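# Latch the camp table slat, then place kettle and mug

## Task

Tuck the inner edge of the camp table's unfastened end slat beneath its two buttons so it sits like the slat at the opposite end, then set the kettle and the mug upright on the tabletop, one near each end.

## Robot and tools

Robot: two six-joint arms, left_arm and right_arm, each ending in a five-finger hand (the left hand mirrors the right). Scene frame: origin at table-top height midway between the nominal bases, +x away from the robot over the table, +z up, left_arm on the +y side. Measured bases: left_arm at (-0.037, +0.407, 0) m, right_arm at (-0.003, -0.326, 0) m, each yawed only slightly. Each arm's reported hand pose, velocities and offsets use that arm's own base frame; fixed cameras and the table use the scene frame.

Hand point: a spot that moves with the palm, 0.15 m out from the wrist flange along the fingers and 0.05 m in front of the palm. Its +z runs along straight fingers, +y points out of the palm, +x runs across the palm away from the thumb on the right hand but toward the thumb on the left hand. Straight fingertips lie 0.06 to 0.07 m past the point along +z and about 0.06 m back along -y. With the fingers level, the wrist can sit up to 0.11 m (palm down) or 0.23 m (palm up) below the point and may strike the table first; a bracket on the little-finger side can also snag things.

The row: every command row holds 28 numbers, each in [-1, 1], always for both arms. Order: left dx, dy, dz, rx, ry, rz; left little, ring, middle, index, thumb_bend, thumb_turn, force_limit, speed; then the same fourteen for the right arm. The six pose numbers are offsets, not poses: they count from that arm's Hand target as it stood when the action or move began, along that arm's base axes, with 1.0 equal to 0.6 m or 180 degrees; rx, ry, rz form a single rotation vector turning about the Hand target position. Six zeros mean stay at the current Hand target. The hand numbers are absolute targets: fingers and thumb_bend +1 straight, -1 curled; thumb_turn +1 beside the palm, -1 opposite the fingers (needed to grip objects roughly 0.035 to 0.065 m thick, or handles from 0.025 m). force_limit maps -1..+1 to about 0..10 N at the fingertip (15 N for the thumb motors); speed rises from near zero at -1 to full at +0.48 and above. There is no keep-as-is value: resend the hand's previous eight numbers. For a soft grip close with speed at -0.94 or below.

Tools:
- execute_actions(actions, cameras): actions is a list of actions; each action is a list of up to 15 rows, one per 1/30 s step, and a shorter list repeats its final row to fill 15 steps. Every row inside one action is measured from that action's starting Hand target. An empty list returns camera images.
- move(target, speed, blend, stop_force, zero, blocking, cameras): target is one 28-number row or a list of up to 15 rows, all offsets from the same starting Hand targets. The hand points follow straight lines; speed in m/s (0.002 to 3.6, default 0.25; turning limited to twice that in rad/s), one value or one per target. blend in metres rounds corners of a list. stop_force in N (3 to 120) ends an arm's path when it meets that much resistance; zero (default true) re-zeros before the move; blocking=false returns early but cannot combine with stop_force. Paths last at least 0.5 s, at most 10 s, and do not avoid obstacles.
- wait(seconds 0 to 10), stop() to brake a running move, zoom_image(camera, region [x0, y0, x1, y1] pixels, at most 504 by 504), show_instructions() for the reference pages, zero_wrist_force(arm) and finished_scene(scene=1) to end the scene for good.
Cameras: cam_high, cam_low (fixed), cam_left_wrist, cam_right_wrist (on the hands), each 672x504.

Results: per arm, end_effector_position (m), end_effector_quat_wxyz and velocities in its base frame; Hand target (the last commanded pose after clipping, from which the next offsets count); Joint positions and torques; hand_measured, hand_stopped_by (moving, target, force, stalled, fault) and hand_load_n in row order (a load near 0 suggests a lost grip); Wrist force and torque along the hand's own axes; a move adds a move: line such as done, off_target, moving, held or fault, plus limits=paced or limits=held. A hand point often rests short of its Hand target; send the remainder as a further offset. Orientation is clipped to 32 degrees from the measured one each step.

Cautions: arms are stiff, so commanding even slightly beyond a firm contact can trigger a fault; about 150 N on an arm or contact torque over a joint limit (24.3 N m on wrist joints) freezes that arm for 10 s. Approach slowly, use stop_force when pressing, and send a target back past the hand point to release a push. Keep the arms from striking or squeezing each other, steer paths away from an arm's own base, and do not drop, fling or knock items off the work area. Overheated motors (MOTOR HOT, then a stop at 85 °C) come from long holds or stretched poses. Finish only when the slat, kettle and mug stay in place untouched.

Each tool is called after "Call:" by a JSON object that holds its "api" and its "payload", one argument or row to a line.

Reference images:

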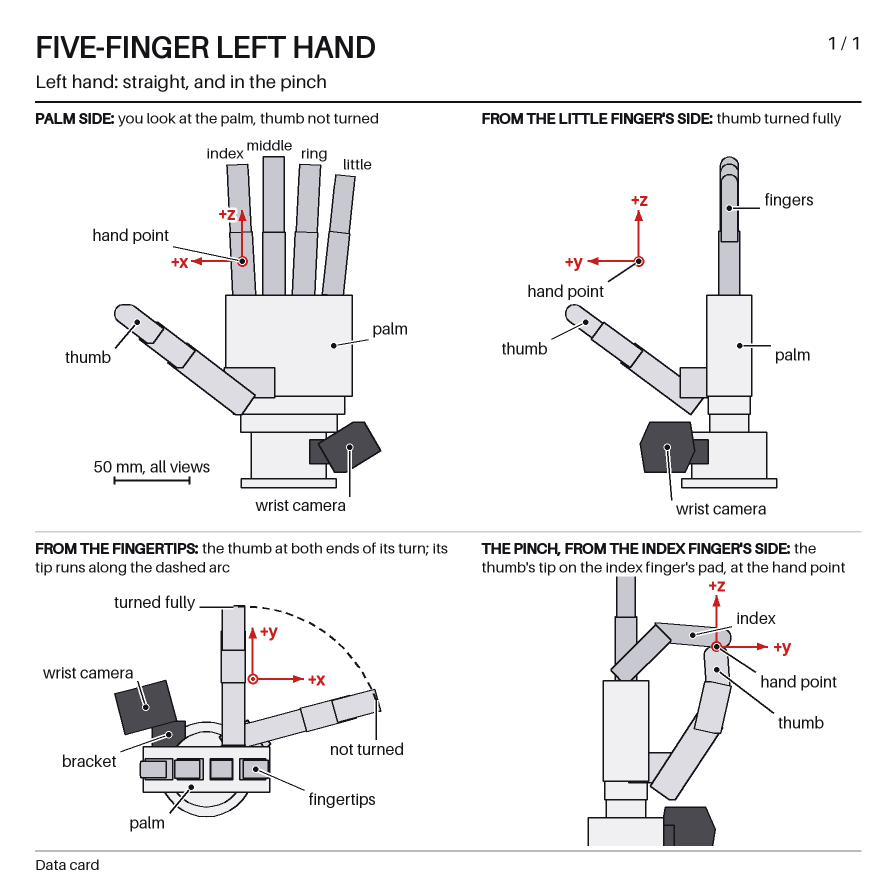

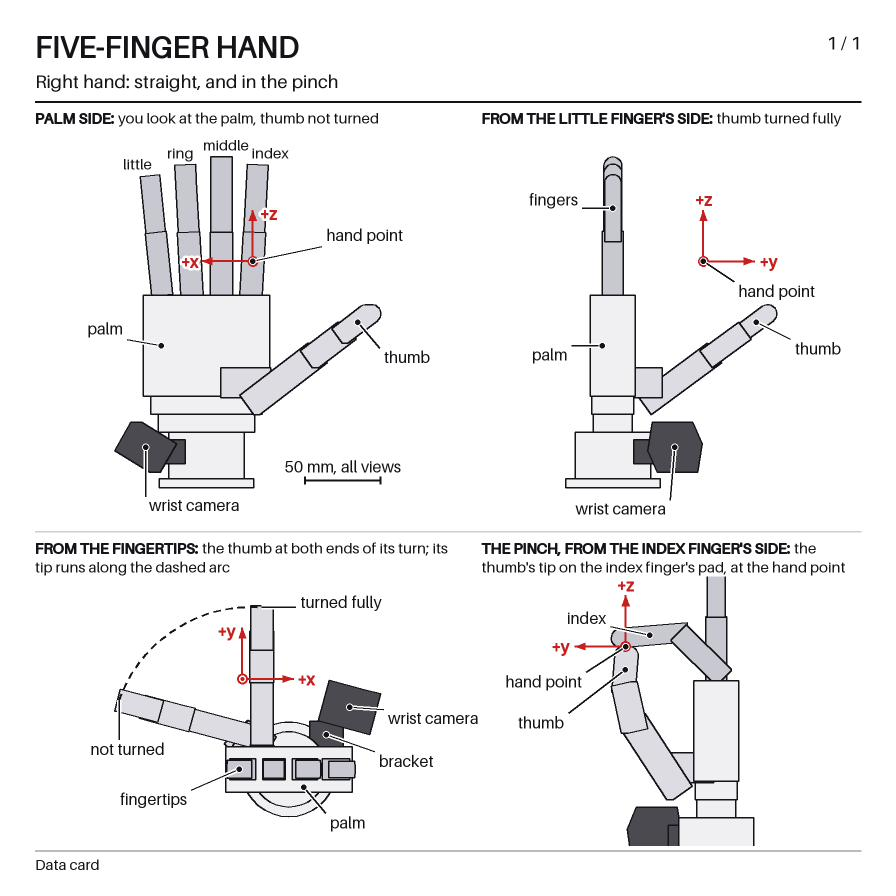

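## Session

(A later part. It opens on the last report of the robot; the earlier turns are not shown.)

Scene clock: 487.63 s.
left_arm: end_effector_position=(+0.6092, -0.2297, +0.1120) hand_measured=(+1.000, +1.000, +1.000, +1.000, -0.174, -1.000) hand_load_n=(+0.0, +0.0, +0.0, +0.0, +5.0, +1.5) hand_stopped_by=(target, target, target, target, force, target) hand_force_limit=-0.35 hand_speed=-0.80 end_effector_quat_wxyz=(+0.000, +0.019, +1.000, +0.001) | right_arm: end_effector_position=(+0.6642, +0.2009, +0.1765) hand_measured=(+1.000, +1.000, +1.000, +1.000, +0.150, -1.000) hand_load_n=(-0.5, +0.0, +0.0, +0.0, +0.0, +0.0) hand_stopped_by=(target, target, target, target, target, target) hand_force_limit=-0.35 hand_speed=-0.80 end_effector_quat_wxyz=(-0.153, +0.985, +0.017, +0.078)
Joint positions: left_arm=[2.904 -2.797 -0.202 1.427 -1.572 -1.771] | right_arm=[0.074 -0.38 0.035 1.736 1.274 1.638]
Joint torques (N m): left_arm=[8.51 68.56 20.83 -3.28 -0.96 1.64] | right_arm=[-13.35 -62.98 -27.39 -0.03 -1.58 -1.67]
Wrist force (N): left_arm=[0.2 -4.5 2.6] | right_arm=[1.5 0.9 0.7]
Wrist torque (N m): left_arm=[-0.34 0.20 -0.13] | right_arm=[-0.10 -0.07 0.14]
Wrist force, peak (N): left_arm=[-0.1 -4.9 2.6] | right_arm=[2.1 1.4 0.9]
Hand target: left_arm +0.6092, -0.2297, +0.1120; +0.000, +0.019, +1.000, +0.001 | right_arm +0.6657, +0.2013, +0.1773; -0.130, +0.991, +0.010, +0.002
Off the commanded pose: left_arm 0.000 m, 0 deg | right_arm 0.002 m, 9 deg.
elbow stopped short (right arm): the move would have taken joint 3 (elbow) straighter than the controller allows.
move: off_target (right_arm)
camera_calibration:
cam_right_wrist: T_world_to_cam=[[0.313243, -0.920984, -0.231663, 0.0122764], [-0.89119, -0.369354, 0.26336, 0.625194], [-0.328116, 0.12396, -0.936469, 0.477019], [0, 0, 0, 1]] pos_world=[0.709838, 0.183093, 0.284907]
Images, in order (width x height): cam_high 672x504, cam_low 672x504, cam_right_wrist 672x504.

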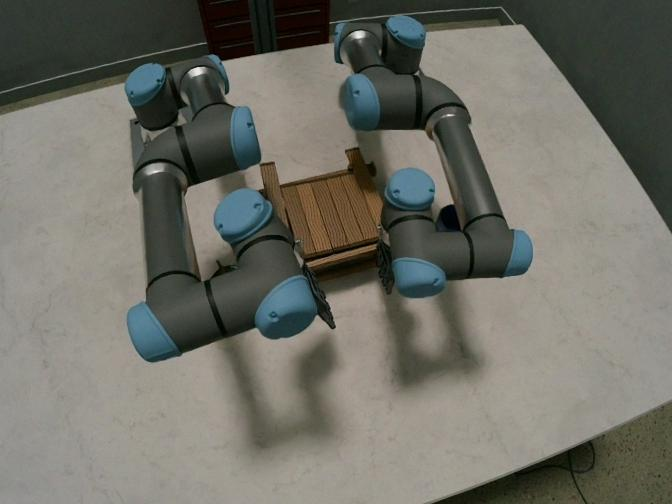

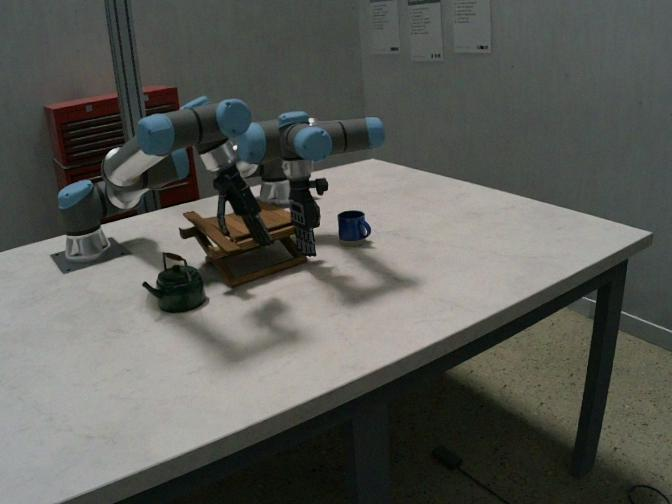

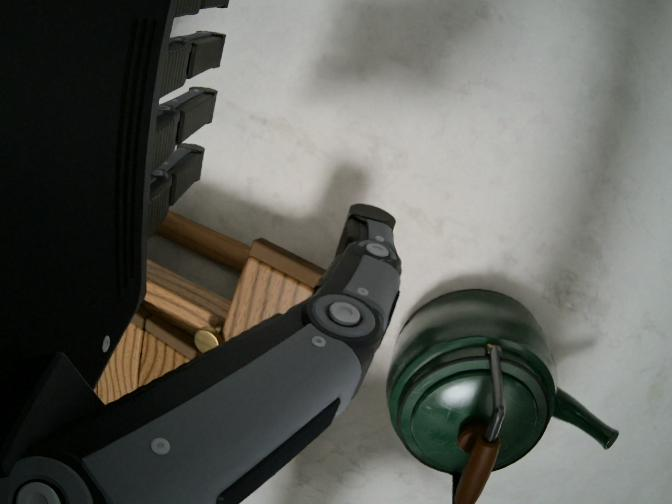

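Call:
{"api": "move", "payload": {
  "target": [0,0,0,0,0,0,1,1,1,1,0.4,-1,-0.35,-0.8, 0,0,0,0,0,0,1,1,1,1,0.15,-1,-0.35,-0.8],
  "speed": 0.05
}}

Call:
{"api": "move", "payload": {
  "target": [0,-0.0083,0,0,0,0,1,1,1,1,0.4,-1,-0.35,-0.8, 0,0,0,0,0,0,1,1,1,1,0.15,-1,-0.35,-0.8],
  "speed": 0.01,
  "cameras": ["cam_high","cam_left_wrist"]
}}

Scene clock: 505.57 s.
left_arm: end_effector_position=(+0.6092, -0.2297, +0.1120) hand_measured=(+1.000, +1.000, +1.000, +1.000, +0.400, -1.000) hand_load_n=(+0.0, +0.0, +0.0, +0.0, +0.0, +0.0) hand_stopped_by=(target, target, target, target, target, target) hand_force_limit=-0.35 hand_speed=-0.80 end_effector_quat_wxyz=(+0.000, +0.019, +1.000, +0.001) | right_arm: end_effector_position=(+0.6642, +0.2009, +0.1767) hand_measured=(+1.000, +1.000, +1.000, +1.000, +0.150, -1.000) hand_load_n=(+0.0, +0.0, +0.0, +0.0, -0.5, +0.0) hand_stopped_by=(target, target, target, target, target, target) hand_force_limit=-0.35 hand_speed=-0.80 end_effector_quat_wxyz=(-0.153, +0.985, +0.017, +0.078)
Joint positions: left_arm=[2.904 -2.797 -0.202 1.427 -1.572 -1.771] | right_arm=[0.074 -0.38 0.035 1.736 1.274 1.638]
Joint torques (N m): left_arm=[8.51 68.43 21.04 -3.12 -1.07 1.59] | right_arm=[-13.18 -62.49 -4.53 -0.01 -1.98 0.56]
Wrist force (N): left_arm=[-0.1 -4.2 1.8] | right_arm=[1.5 0.9 0.4]
Wrist torque (N m): left_arm=[-0.34 0.15 -0.02] | right_arm=[-0.09 -0.06 0.15]
Wrist force, peak (N): left_arm=[0.0 -4.7 2.8] | right_arm=[1.7 1.1 0.8]
Hand target: left_arm +0.6092, -0.2297, +0.1120; +0.000, +0.019, +1.000, +0.001 | right_arm +0.6657, +0.2013, +0.1773; -0.130, +0.991, +0.010, +0.002
Off the commanded pose: left_arm 0.000 m, 0 deg | right_arm 0.002 m, 9 deg.
elbow stopped short (right arm): the move would have taken joint 3 (elbow) straighter than the controller allows.
move: off_target (right_arm)

Scene clock: 506.67 s.
left_arm: end_effector_position=(+0.6091, -0.2346, +0.1120) hand_measured=(+1.000, +1.000, +1.000, +1.000, +0.400, -1.000) hand_load_n=(+0.0, +0.0, +0.0, +0.0, +0.0, +0.0) hand_stopped_by=(target, target, target, target, target, target) hand_force_limit=-0.35 hand_speed=-0.80 end_effector_quat_wxyz=(+0.000, +0.019, +1.000, +0.001) | right_arm: end_effector_position=(+0.6642, +0.2009, +0.1767) hand_measured=(+1.000, +1.000, +1.000, +1.000, +0.150, -1.000) hand_load_n=(+0.0, +0.0, +0.0, +0.0, +0.0, +0.0) hand_stopped_by=(target, target, target, target, target, target) hand_force_limit=-0.35 hand_speed=-0.80 end_effector_quat_wxyz=(-0.153, +0.985, +0.017, +0.078)
Joint positions: left_arm=[2.898 -2.823 -0.149 1.4 -1.572 -1.778] | right_arm=[0.074 -0.38 0.035 1.736 1.274 1.638]
Joint torques (N m): left_arm=[-6.22 47.51 23.71 -4.84 1.17 -1.67] | right_arm=[-12.32 -63.65 -6.47 0.15 -1.81 0.64]
Wrist force (N): left_arm=[-0.6 -1.8 2.4] | right_arm=[1.6 0.9 0.6]
Wrist torque (N m): left_arm=[-0.32 0.18 0.02] | right_arm=[-0.10 -0.09 0.15]
Wrist force, peak (N): left_arm=[0.4 -3.9 2.3] | right_arm=[1.6 0.9 0.8]
Hand target: left_arm +0.6092, -0.2347, +0.1120; +0.000, +0.019, +1.000, +0.001 | right_arm +0.6657, +0.2013, +0.1773; -0.130, +0.991, +0.010, +0.002
Off the commanded pose: left_arm 0.000 m, 0 deg | right_arm 0.002 m, 9 deg.
elbow stopped short (right arm): the move would have taken joint 3 (elbow) straighter than the controller allows.
move: off_target (right_arm)
camera_calibration:
cam_left_wrist: T_world_to_cam=[[-0.316991, -0.948402, 0.00714238, -0.0319569], [-0.790933, 0.2685, 0.549848, 0.470401], [-0.523395, 0.168648, -0.835234, 0.563157], [0, 0, 0, 1]] pos_world=[0.656679, -0.251586, 0.211947]
Images, in order (width x height): cam_high 672x504, cam_left_wrist 672x504.

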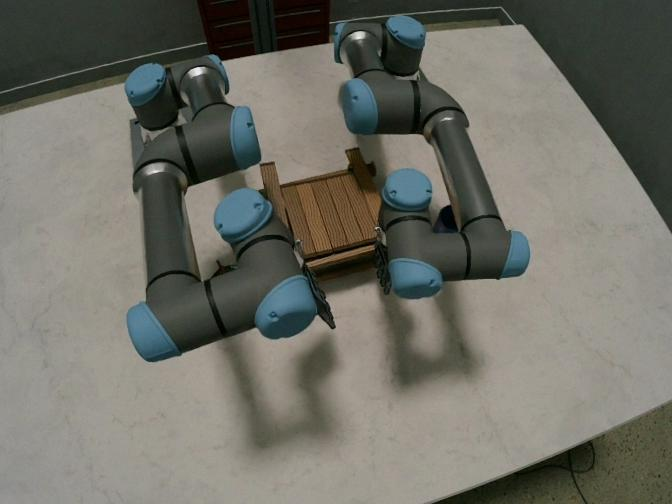

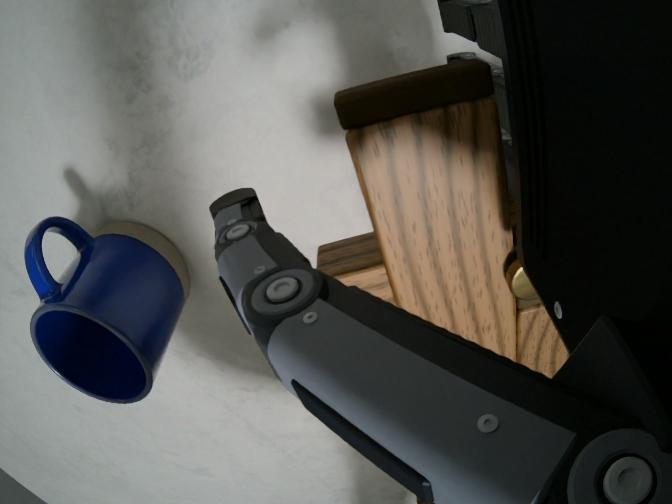

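Call:
{"api": "move", "payload": {
  "target": [
    [0,0,0.25,0,0,0,1,1,1,1,0.6,-1,-0.35,-0.8, 0,0,0.2,-0.0833,0,0,1,1,1,1,0.6,-1,-0.35,-0.8],
    [-0.365,0.038,0.395,0,0,-0.975,1,1,1,1,0.6,-1,-0.35,-0.8, -0.443,-0.252,0.371,-0.0068,-0.126,0.9576,1,1,1,1,0.6,-1,-0.35,-0.8]
  ],
  "speed": [0.15,0.4],
  "blend": [0.02,0],
  "cameras": ["all"]
}}

Scene clock: 526.80 s.
left_arm: end_effector_position=(+0.3902, -0.2119, +0.3490) hand_measured=(+1.000, +1.000, +1.000, +1.000, +0.600, -1.000) hand_load_n=(+0.0, +0.0, +0.0, +0.0, +0.0, +0.0) hand_stopped_by=(target, target, target, target, target, target) hand_force_limit=-0.35 hand_speed=-0.80 end_effector_quat_wxyz=(+0.001, +1.000, +0.021, +0.000) | right_arm: end_effector_position=(+0.4000, +0.0501, +0.3999) hand_measured=(+1.000, +1.000, +1.000, +1.000, +0.600, -1.000) hand_load_n=(+0.0, +0.0, +0.0, +0.0, +0.0, +0.0) hand_stopped_by=(target, target, target, target, target, target) hand_force_limit=-0.35 hand_speed=-0.80 end_effector_quat_wxyz=(-0.001, +0.044, +0.999, +0.001)
Joint positions: left_arm=[3.088 -1.742 -1.354 1.526 -1.57 1.475] | right_arm=[-0.395 -1.448 1.279 1.741 1.57 -1.878]
Joint torques (N m): left_arm=[8.34 39.32 5.64 -4.62 1.86 1.92] | right_arm=[-11.49 -31.71 -5.54 4.36 -1.49 -1.69]
Wrist force (N): left_arm=[-0.5 -1.8 2.3] | right_arm=[1.6 0.5 0.8]
Wrist torque (N m): left_arm=[-0.32 0.18 -0.14] | right_arm=[-0.10 -0.09 0.17]
Wrist force, peak (N): left_arm=[-0.6 -1.8 3.1] | right_arm=[2.3 1.2 1.5]
Hand target: left_arm +0.3902, -0.2119, +0.3490; +0.001, +1.000, +0.021, +0.000 | right_arm +0.3999, +0.0501, +0.3999; -0.001, +0.044, +0.999, +0.001
Off the commanded pose: left_arm 0.000 m, 0 deg | right_arm 0.000 m, 0 deg.
elbow stopped short (left arm): the move would have taken joint 3 (elbow) straighter than the controller allows.
elbow stopped short (right arm): the move would have taken joint 3 (elbow) straighter than the controller allows.
move: done
camera_calibration:
cam_left_wrist: T_world_to_cam=[[0.241285, 0.970427, 0.00721692, 0.107248], [0.809479, -0.205358, 0.550065, -0.56417], [0.53528, -0.126881, -0.835091, 0.166919], [0, 0, 0, 1]] pos_world=[0.341458, -0.198755, 0.448949]
cam_right_wrist: T_world_to_cam=[[-0.178067, 0.983867, 0.0172395, 0.0095082], [0.858498, 0.146767, 0.491367, -0.541735], [0.48091, 0.102296, -0.870782, 0.269499], [0, 0, 0, 1]] pos_world=[0.337167, 0.0425852, 0.500701]

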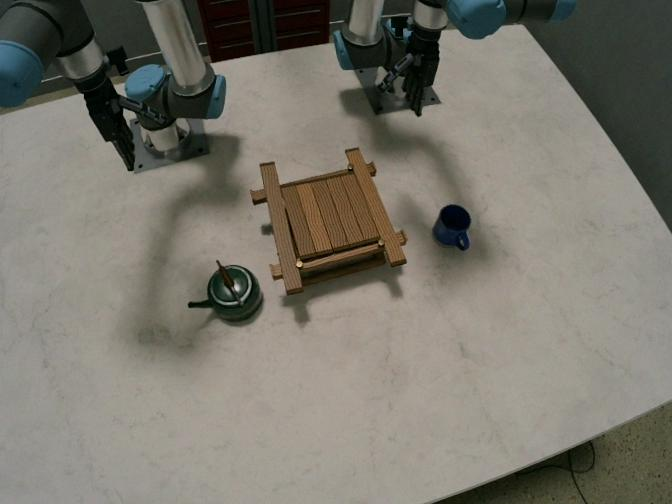

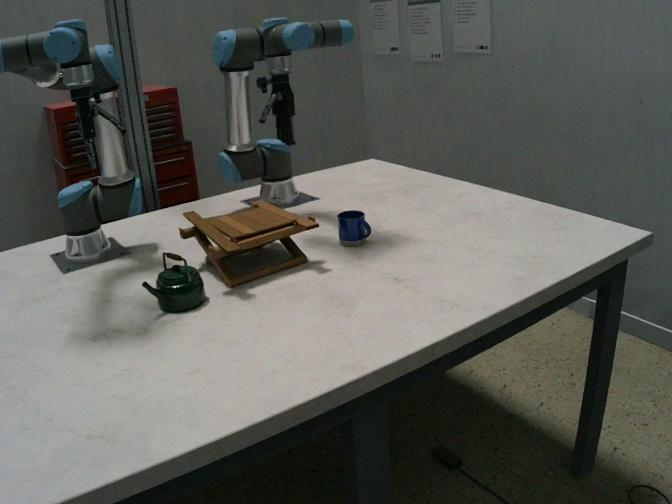

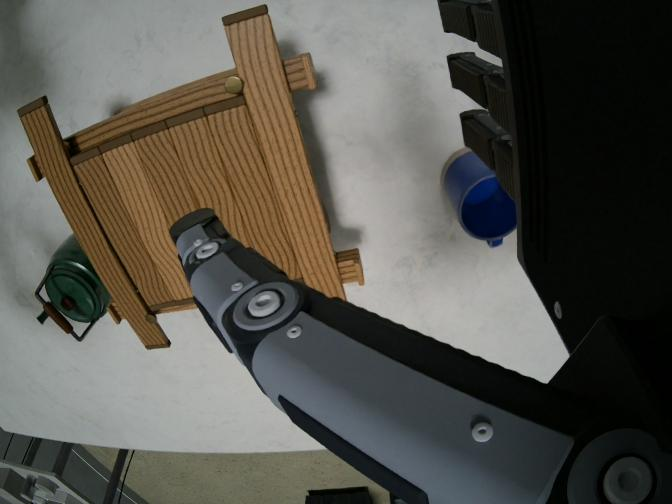

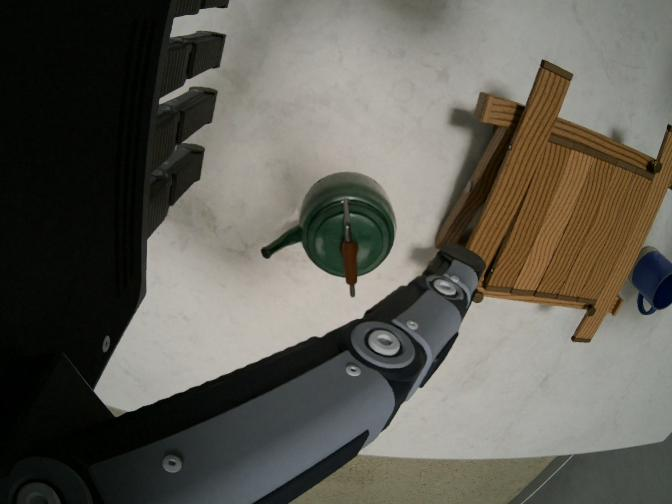

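Call:
{"api": "zoom_image", "payload": {
  "camera": "cam_high",
  "region": [240, 140, 420, 300]
}}

Call:
{"api": "zoom_image", "payload": {
  "camera": "cam_left_wrist",
  "region": [0, 0, 340, 350]
}}

Call:
{"api": "zoom_image", "payload": {
  "camera": "cam_low",
  "region": [170, 190, 330, 290]
}}

Call:
{"api": "zoom_image", "payload": {
  "camera": "cam_right_wrist",
  "region": [420, 50, 672, 350]
}}

Scaled by 2.800 from the camera's 672x504 image, which has a finer 960x720 frame.

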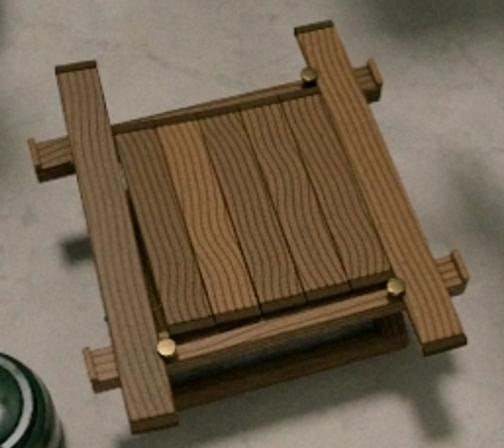

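Scaled by 1.440 from the camera's 672x504 image, which has a finer 960x720 frame.

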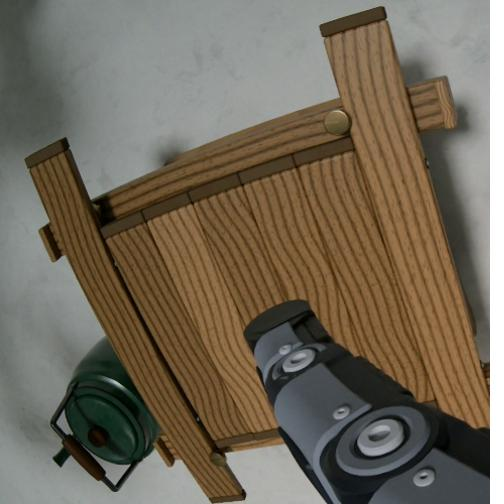

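Scaled by 3.150 from the camera's 672x504 image, which has a finer 960x720 frame.

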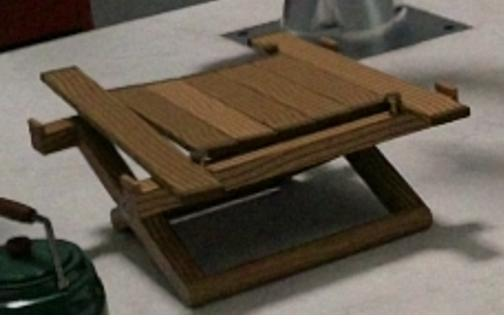

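Scaled by 1.680 from the camera's 672x504 image, which has a finer 960x720 frame.

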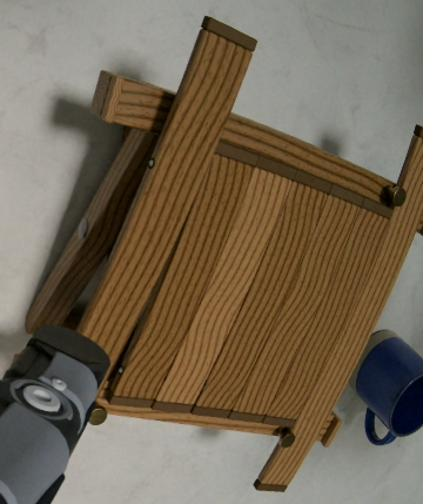

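Call:
{"api": "move", "payload": {
  "target": [-0.057,-0.132,-0.165,0,0,-0.025,1,1,1,1,1,-1,-0.35,-0.8, -0.0967,0.363,-0.25,0,0,0,1,1,1,1,1,-1,-0.35,-0.8],
  "speed": 0.15,
  "cameras": ["all"]
}}

Scene clock: 562.03 s.
left_arm: end_effector_position=(+0.3560, -0.2910, +0.2501) hand_measured=(+1.000, +1.000, +1.000, +1.000, +1.000, -1.000) hand_load_n=(+0.0, +0.0, +0.0, +0.0, +0.0, +0.0) hand_stopped_by=(target, target, target, target, target, target) hand_force_limit=-0.35 hand_speed=-0.80 end_effector_quat_wxyz=(+0.001, +1.000, -0.019, +0.000) | right_arm: end_effector_position=(+0.3419, +0.2678, +0.2499) hand_measured=(+1.000, +1.000, +1.000, +1.000, +1.000, -1.000) hand_load_n=(+0.0, +0.0, +0.0, +0.0, +0.0, +0.0) hand_stopped_by=(target, target, target, target, target, target) hand_force_limit=-0.35 hand_speed=-0.80 end_effector_quat_wxyz=(-0.001, +0.044, +0.999, +0.001)
Joint positions: left_arm=[2.87 -1.789 -1.551 1.77 -1.57 1.337] | right_arm=[0.234 -1.422 1.635 1.36 1.569 -1.249]
Joint torques (N m): left_arm=[-6.11 15.6 4.62 -0.18 -2 -1.66] | right_arm=[10.25 -10.46 -30.65 0.24 2.03 1.75]
Wrist force (N): left_arm=[-0.6 -2.1 2.0] | right_arm=[1.9 0.5 1.4]
Wrist torque (N m): left_arm=[-0.33 0.20 0.01] | right_arm=[-0.17 -0.18 0.00]
Wrist force, peak (N): left_arm=[-0.8 -2.3 2.3] | right_arm=[2.1 1.2 1.8]
Hand target: left_arm +0.3560, -0.2911, +0.2500; +0.001, +1.000, -0.019, +0.000 | right_arm +0.3419, +0.2679, +0.2499; -0.001, +0.044, +0.999, +0.001
Off the commanded pose: left_arm 0.000 m, 0 deg | right_arm 0.000 m, 0 deg.
move: done
camera_calibration:
cam_left_wrist: T_world_to_cam=[[0.316891, 0.948435, 0.00718643, 0.159727], [0.7908, -0.26839, 0.550093, -0.510028], [0.523656, -0.168636, -0.835072, 0.0845842], [0, 0, 0, 1]] pos_world=[0.308421, -0.274113, 0.350049]
cam_right_wrist: T_world_to_cam=[[-0.178477, 0.983791, 0.017382, -0.212256], [0.858531, 0.147073, 0.491216, -0.450124], [0.480698, 0.102594, -0.870864, 0.144574], [0, 0, 0, 1]] pos_world=[0.279066, 0.260184, 0.350702]

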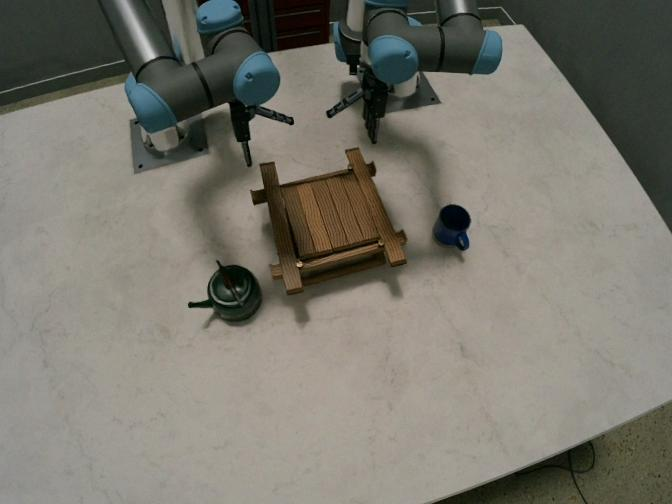

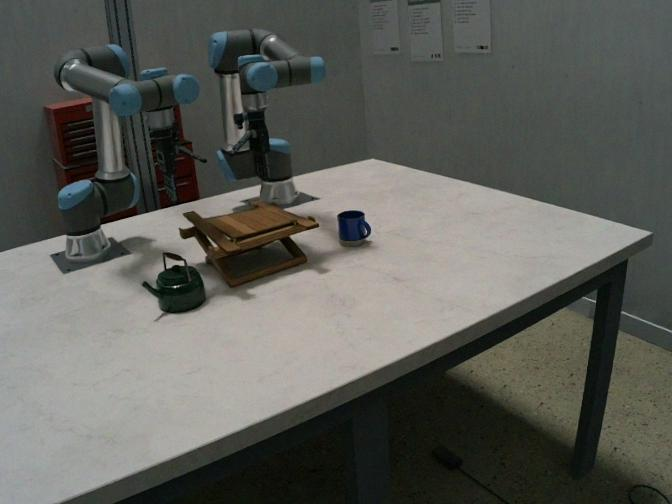

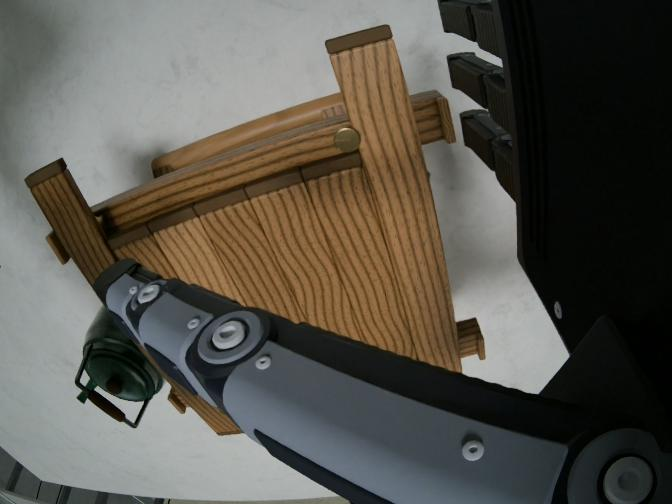

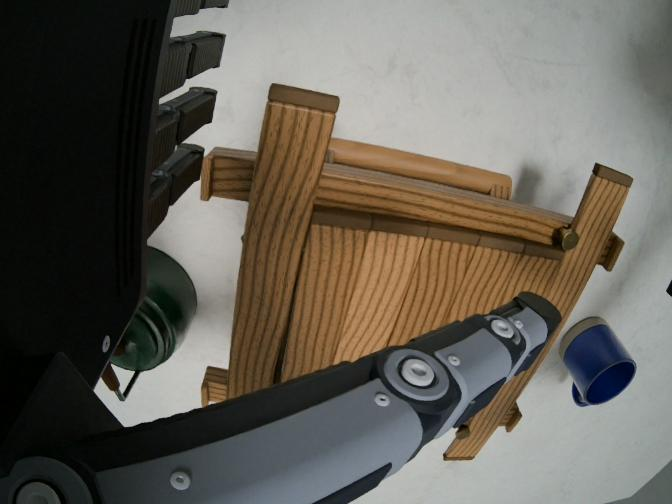

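Call:
{"api": "move", "payload": {
  "target": [
    [-0.0033,-0.005,0,0,0,0,1,1,1,1,1,-1,-0.35,-0.8, -0.0065,0.0177,0,0,0,0,1,1,1,1,1,-1,-0.35,-0.8],
    [-0.0033,-0.005,-0.23,0,0,0,1,1,1,1,1,-1,-0.35,-0.8, -0.0065,0.0177,-0.203,0,0,0,1,1,1,1,1,-1,-0.35,-0.8]
  ],
  "speed": 0.08,
  "stop_force": 12,
  "cameras": ["all"]
}}

Scene clock: 581.57 s.
left_arm: end_effector_position=(+0.3540, -0.2940, +0.1120) hand_measured=(+1.000, +1.000, +1.000, +1.000, +1.000, -1.000) hand_load_n=(+0.0, -0.5, +0.0, +0.5, +0.0, +0.0) hand_stopped_by=(target, target, target, target, target, target) hand_force_limit=-0.35 hand_speed=-0.80 end_effector_quat_wxyz=(+0.001, +1.000, -0.019, +0.000) | right_arm: end_effector_position=(+0.3380, +0.2785, +0.1281) hand_measured=(+1.000, +1.000, +1.000, +1.000, +1.000, -1.000) hand_load_n=(+0.0, +0.0, +0.0, +0.0, -0.5, +0.0) hand_stopped_by=(target, target, target, target, target, target) hand_force_limit=-0.35 hand_speed=-0.80 end_effector_quat_wxyz=(-0.001, +0.044, +0.999, +0.001)
Joint positions: left_arm=[2.861 -1.907 -1.774 2.111 -1.57 1.327] | right_arm=[0.267 -1.31 1.831 1.052 1.569 -1.216]
Joint torques (N m): left_arm=[-5.55 17.6 2.32 -0.04 1.75 -1.68] | right_arm=[12.55 -14.78 -3.3 0.46 -0.54 1.71]
Wrist force (N): left_arm=[-0.6 -2.0 2.3] | right_arm=[1.7 0.4 1.2]
Wrist torque (N m): left_arm=[-0.36 0.19 0.01] | right_arm=[-0.13 -0.14 -0.01]
Wrist force, peak (N): left_arm=[-2.5 -2.1 1.4] | right_arm=[2.3 0.6 1.4]
Hand target: left_arm +0.3540, -0.2941, +0.1120; +0.001, +1.000, -0.019, +0.000 | right_arm +0.3380, +0.2785, +0.1281; -0.001, +0.044, +0.999, +0.001
Off the commanded pose: left_arm 0.000 m, 0 deg | right_arm 0.000 m, 0 deg.
move: done
camera_calibration:
cam_left_wrist: T_world_to_cam=[[0.316891, 0.948435, 0.00718643, 0.164199], [0.7908, -0.26839, 0.550093, -0.433284], [0.523656, -0.168636, -0.835072, -0.0301979], [0, 0, 0, 1]] pos_world=[0.306421, -0.277113, 0.211949]
cam_right_wrist: T_world_to_cam=[[-0.178424, 0.983802, 0.0172804, -0.221454], [0.858473, 0.147064, 0.491321, -0.388539], [0.480821, 0.102498, -0.870807, 0.039248], [0, 0, 0, 1]] pos_world=[0.275166, 0.270984, 0.228902]

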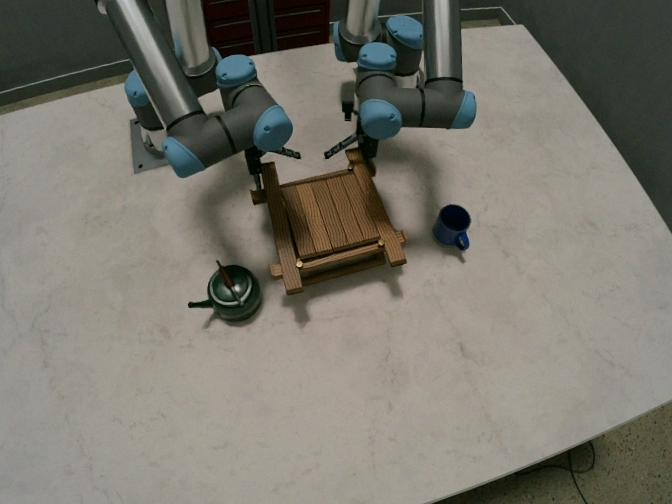

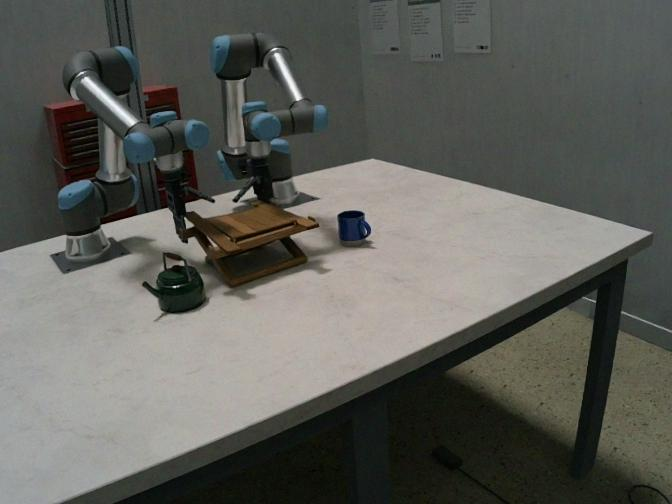

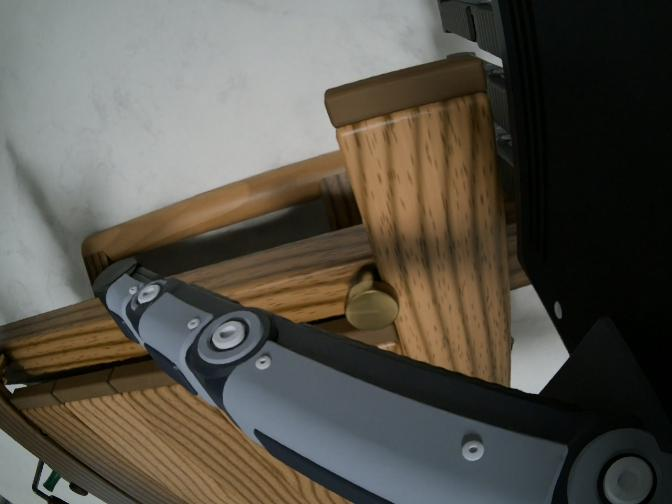

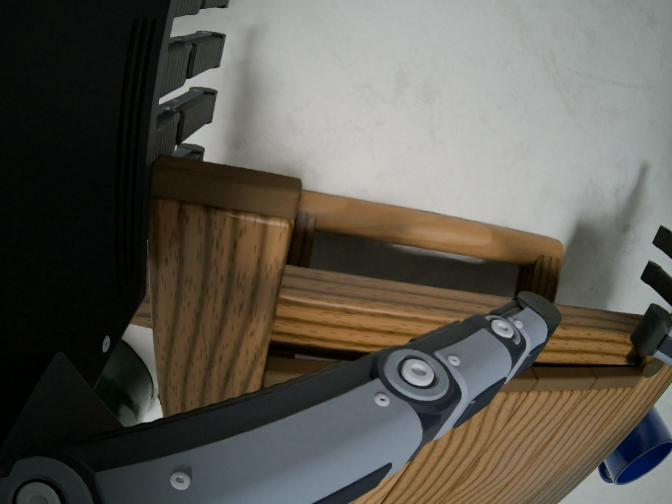

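Call:
{"api": "move", "payload": {
  "target": [0,-0.0167,0,0,0,0,1,1,1,1,1,-1,-0.35,-0.8, 0,0.0167,0,0,0,0,1,1,1,1,1,-1,-0.35,-0.8],
  "speed": 0.015,
  "stop_force": 3,
  "cameras": ["cam_left_wrist","cam_right_wrist"]
}}

Scene clock: 585.87 s.
left_arm: end_effector_position=(+0.3540, -0.2996, +0.1120) hand_measured=(+1.000, +1.000, +1.000, +1.000, +1.000, -1.000) hand_load_n=(+0.0, +0.0, +0.0, +0.0, +0.0, +0.0) hand_stopped_by=(target, target, target, target, target, target) hand_force_limit=-0.35 hand_speed=-0.80 end_effector_quat_wxyz=(+0.001, +1.000, -0.019, +0.000) | right_arm: end_effector_position=(+0.3380, +0.2839, +0.1281) hand_measured=(+1.000, +1.000, +1.000, +1.000, +1.000, -1.000) hand_load_n=(+0.0, +0.0, +0.0, +0.0, +0.0, +0.0) hand_stopped_by=(target, target, target, target, target, target) hand_force_limit=-0.35 hand_speed=-0.80 end_effector_quat_wxyz=(-0.001, +0.044, +0.999, +0.001)
Joint positions: left_arm=[2.847 -1.914 -1.764 2.108 -1.57 1.313] | right_arm=[0.282 -1.303 1.821 1.054 1.569 -1.202]
Joint torques (N m): left_arm=[6.58 44 1.55 -0.32 1.65 2.02] | right_arm=[-13.23 -35.05 -4.12 0.36 -1.38 -1.84]
Wrist force (N): left_arm=[0.9 -4.0 2.7] | right_arm=[2.8 -1.3 1.0]
Wrist torque (N m): left_arm=[-0.42 0.20 -0.07] | right_arm=[-0.13 -0.16 0.17]
Wrist force, peak (N): left_arm=[1.2 -14.1 3.5] | right_arm=[3.4 -12.3 0.3]
Hand target: left_arm +0.3540, -0.2996, +0.1120; +0.001, +1.000, -0.019, +0.000 (not the last commanded pose) | right_arm +0.3380, +0.2839, +0.1281; -0.001, +0.044, +0.999, +0.001 (not the last commanded pose)
Off the commanded pose: left_arm 0.004 m, 0 deg | right_arm 0.005 m, 0 deg.
move: contact (left_arm, right_arm)
camera_calibration:
cam_left_wrist: T_world_to_cam=[[0.316941, 0.948419, 0.00710718, 0.169413], [0.790786, -0.268386, 0.550116, -0.43476], [0.523647, -0.168734, -0.835058, -0.031153], [0, 0, 0, 1]] pos_world=[0.306421, -0.282614, 0.211949]
cam_right_wrist: T_world_to_cam=[[-0.178471, 0.983792, 0.0173667, -0.22677], [0.858466, 0.147062, 0.491334, -0.389333], [0.480816, 0.102597, -0.870798, 0.0386667], [0, 0, 0, 1]] pos_world=[0.275166, 0.276384, 0.228902]
Images, in order (width x height): cam_left_wrist 672x504, cam_right_wrist 672x504.

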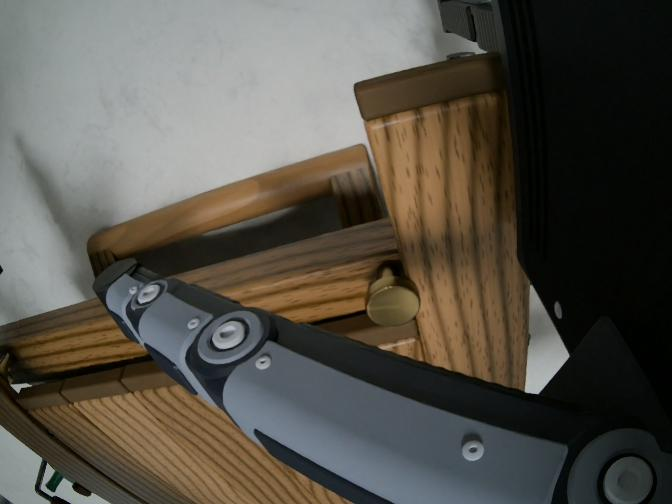

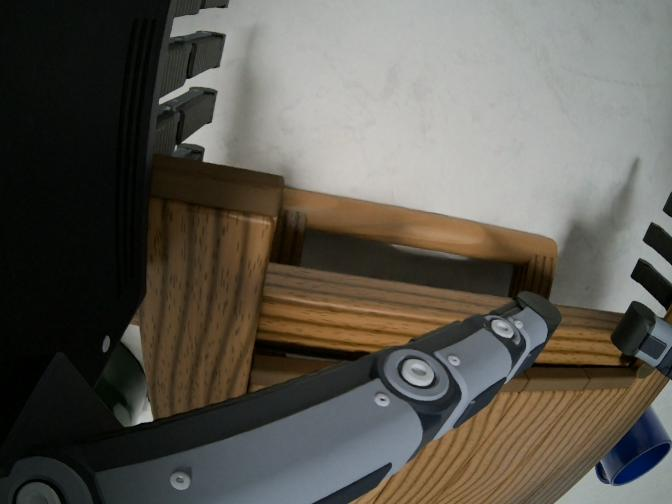

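Call:
{"api": "move", "payload": {
  "target": [0,0,0,0,0,0,1,1,1,1,-0.6,-1,-0.1,-0.8, 0,0,0,0,0,0,1,1,1,1,-0.6,-1,-0.1,-0.8],
  "speed": 0.05,
  "cameras": ["cam_high","cam_left_wrist","cam_right_wrist"]
}}

Scene clock: 592.53 s.
left_arm: end_effector_position=(+0.3540, -0.2996, +0.1120) hand_measured=(+1.000, +1.000, +1.000, +1.000, -0.186, -1.000) hand_load_n=(+0.0, +0.0, +0.0, +0.0, +8.5, +1.0) hand_stopped_by=(target, target, target, target, force, target) hand_force_limit=-0.10 hand_speed=-0.80 end_effector_quat_wxyz=(+0.001, +1.000, -0.019, +0.000) | right_arm: end_effector_position=(+0.3380, +0.2839, +0.1281) hand_measured=(+1.000, +1.000, +1.000, +1.000, -0.204, -1.000) hand_load_n=(+0.0, +0.0, +0.0, +0.0, +7.5, +0.5) hand_stopped_by=(target, target, target, target, force, target) hand_force_limit=-0.10 hand_speed=-0.80 end_effector_quat_wxyz=(-0.001, +0.044, +0.999, +0.001)
Joint positions: left_arm=[2.847 -1.914 -1.764 2.108 -1.57 1.313] | right_arm=[0.282 -1.303 1.821 1.054 1.569 -1.202]
Joint torques (N m): left_arm=[6.77 43.21 5.79 -0.79 1.53 1.98] | right_arm=[-12.33 -34.65 -4.95 2.91 -0.36 -1.42]
Wrist force (N): left_arm=[0.5 -0.7 2.9] | right_arm=[2.8 2.5 1.4]
Wrist torque (N m): left_arm=[-0.36 0.23 -0.22] | right_arm=[-0.13 -0.17 0.16]
Wrist force, peak (N): left_arm=[1.0 -4.2 2.9] | right_arm=[2.8 2.5 1.5]
Hand target: left_arm +0.3540, -0.2996, +0.1120; +0.001, +1.000, -0.019, +0.000 | right_arm +0.3380, +0.2839, +0.1281; -0.001, +0.044, +0.999, +0.001
Off the commanded pose: left_arm 0.000 m, 0 deg | right_arm 0.000 m, 0 deg.
move: done
camera_calibration:
cam_left_wrist: T_world_to_cam=[[0.316964, 0.948411, 0.00712325, 0.1694], [0.790777, -0.268413, 0.550115, -0.434765], [0.523647, -0.168734, -0.835058, -0.0311529], [0, 0, 0, 1]] pos_world=[0.306421, -0.282614, 0.211949]
cam_right_wrist: T_world_to_cam=[[-0.178471, 0.983792, 0.0173667, -0.22677], [0.858466, 0.147062, 0.491334, -0.389333], [0.480816, 0.102597, -0.870798, 0.0386667], [0, 0, 0, 1]] pos_world=[0.275166, 0.276384, 0.228902]
Images, in order (width x height): cam_high 672x504, cam_left_wrist 672x504, cam_right_wrist 672x504.

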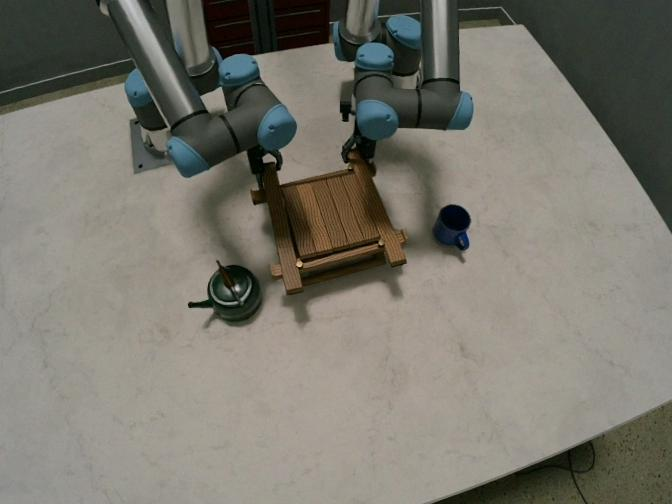

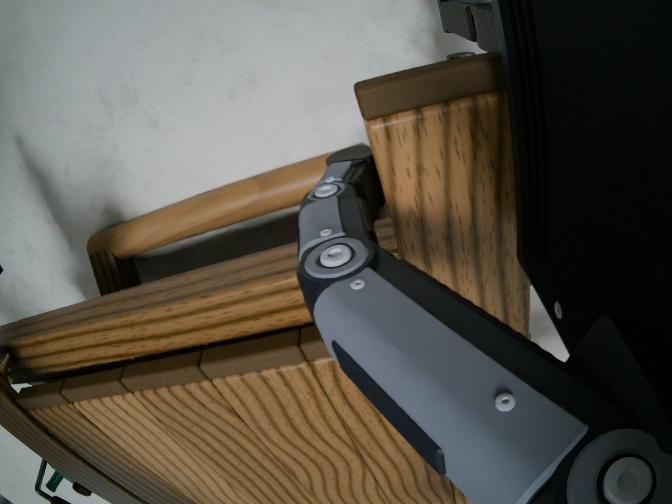

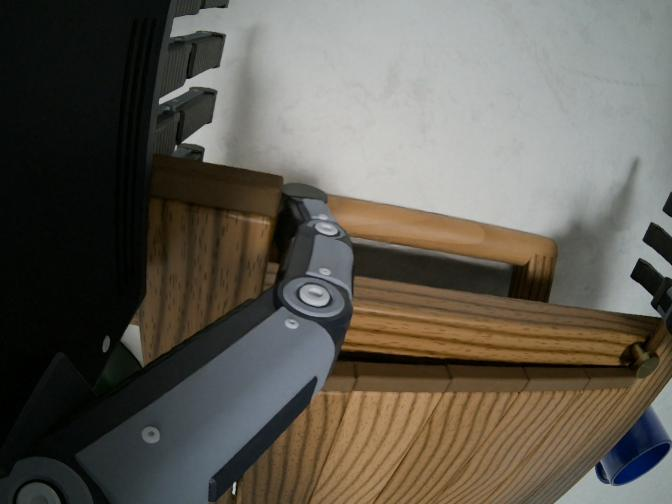

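Call:
{"api": "move", "payload": {
  "target": [0,0,0,0,0,0,1,1,1,1,-0.6,-1,-0.1,-0.8, 0.001,-0.0292,0.005,0,0,0.012,1,1,1,1,-0.6,-1,-0.1,-0.8],
  "speed": 0.02,
  "stop_force": 20,
  "cameras": ["all"]
}}

Call:
{"api": "zoom_image", "payload": {
  "camera": "cam_high",
  "region": [230, 130, 430, 310]
}}

Scene clock: 604.57 s.
left_arm: end_effector_position=(+0.3540, -0.2996, +0.1120) hand_measured=(+1.000, +1.000, +1.000, +1.000, -0.184, -1.000) hand_load_n=(+0.0, +0.0, +0.0, +0.0, +9.0, +1.0) hand_stopped_by=(target, target, target, target, force, target) hand_force_limit=-0.10 hand_speed=-0.80 end_effector_quat_wxyz=(+0.001, +1.000, -0.019, +0.000) | right_arm: end_effector_position=(+0.3386, +0.2664, +0.1311) hand_measured=(+1.000, +1.000, +1.000, +1.000, -0.204, -1.000) hand_load_n=(+0.0, +0.0, +0.0, +0.0, +9.5, -2.0) hand_stopped_by=(target, target, target, target, force, target) hand_force_limit=-0.10 hand_speed=-0.80 end_effector_quat_wxyz=(-0.001, +0.025, +1.000, +0.001)
Joint positions: left_arm=[2.847 -1.914 -1.764 2.108 -1.57 1.313] | right_arm=[0.227 -1.326 1.843 1.056 1.569 -1.293]
Joint torques (N m): left_arm=[6.65 43.76 8.58 -4.78 -3.33 1.85] | right_arm=[-15.49 -33.35 -3.25 4.42 0.44 -1.31]
Wrist force (N): left_arm=[-0.4 3.0 2.5] | right_arm=[3.5 5.9 2.6]
Wrist torque (N m): left_arm=[-0.31 0.22 -0.27] | right_arm=[-0.15 -0.11 0.04]
Wrist force, peak (N): left_arm=[-0.4 3.3 2.8] | right_arm=[4.1 6.1 2.6]
Hand target: left_arm +0.3540, -0.2996, +0.1120; +0.001, +1.000, -0.019, +0.000 | right_arm +0.3386, +0.2664, +0.1311; -0.001, +0.025, +1.000, +0.001
Off the commanded pose: left_arm 0.000 m, 0 deg | right_arm 0.000 m, 0 deg.
move: done
camera_calibration:
cam_left_wrist: T_world_to_cam=[[0.316941, 0.948419, 0.00710718, 0.169413], [0.790786, -0.268386, 0.550116, -0.43476], [0.523647, -0.168734, -0.835058, -0.031153], [0, 0, 0, 1]] pos_world=[0.306421, -0.282614, 0.211949]
cam_right_wrist: T_world_to_cam=[[-0.215359, 0.97638, 0.0173992, -0.194986], [0.852331, 0.179242, 0.491328, -0.39522], [0.476605, 0.120642, -0.870801, 0.0394198], [0, 0, 0, 1]] pos_world=[0.276079, 0.256464, 0.231902]

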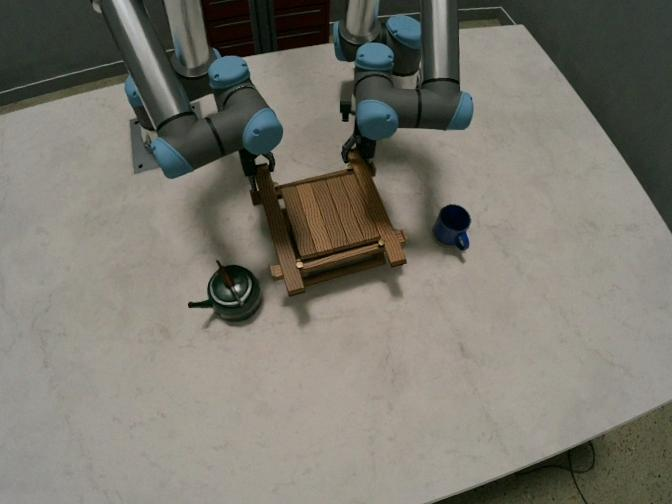

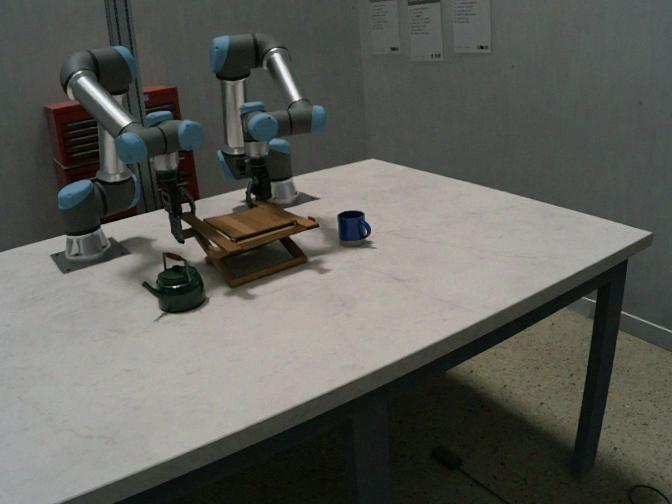

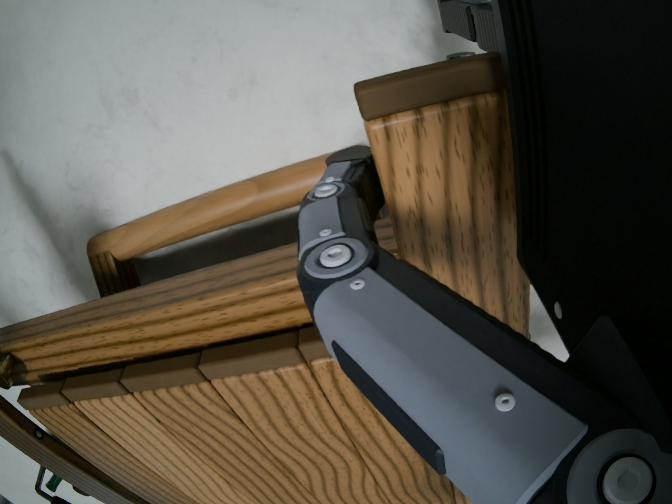

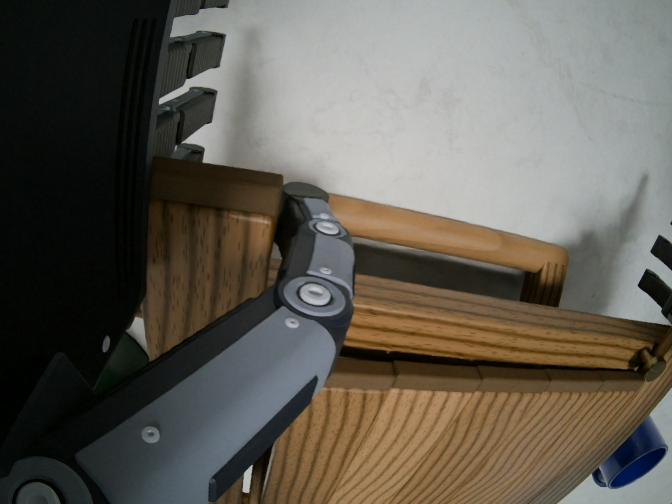

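Scaled by 2.520 from the camera's 672x504 image, which has a finer 960x720 frame.

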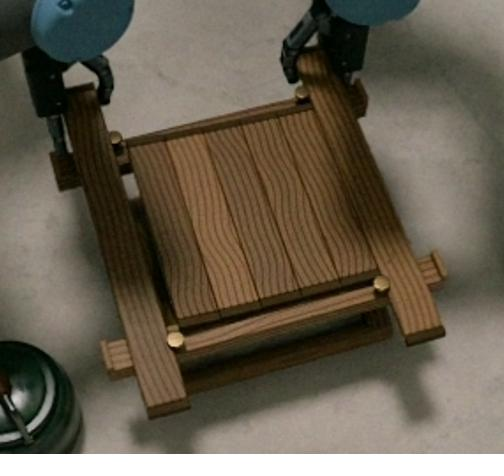

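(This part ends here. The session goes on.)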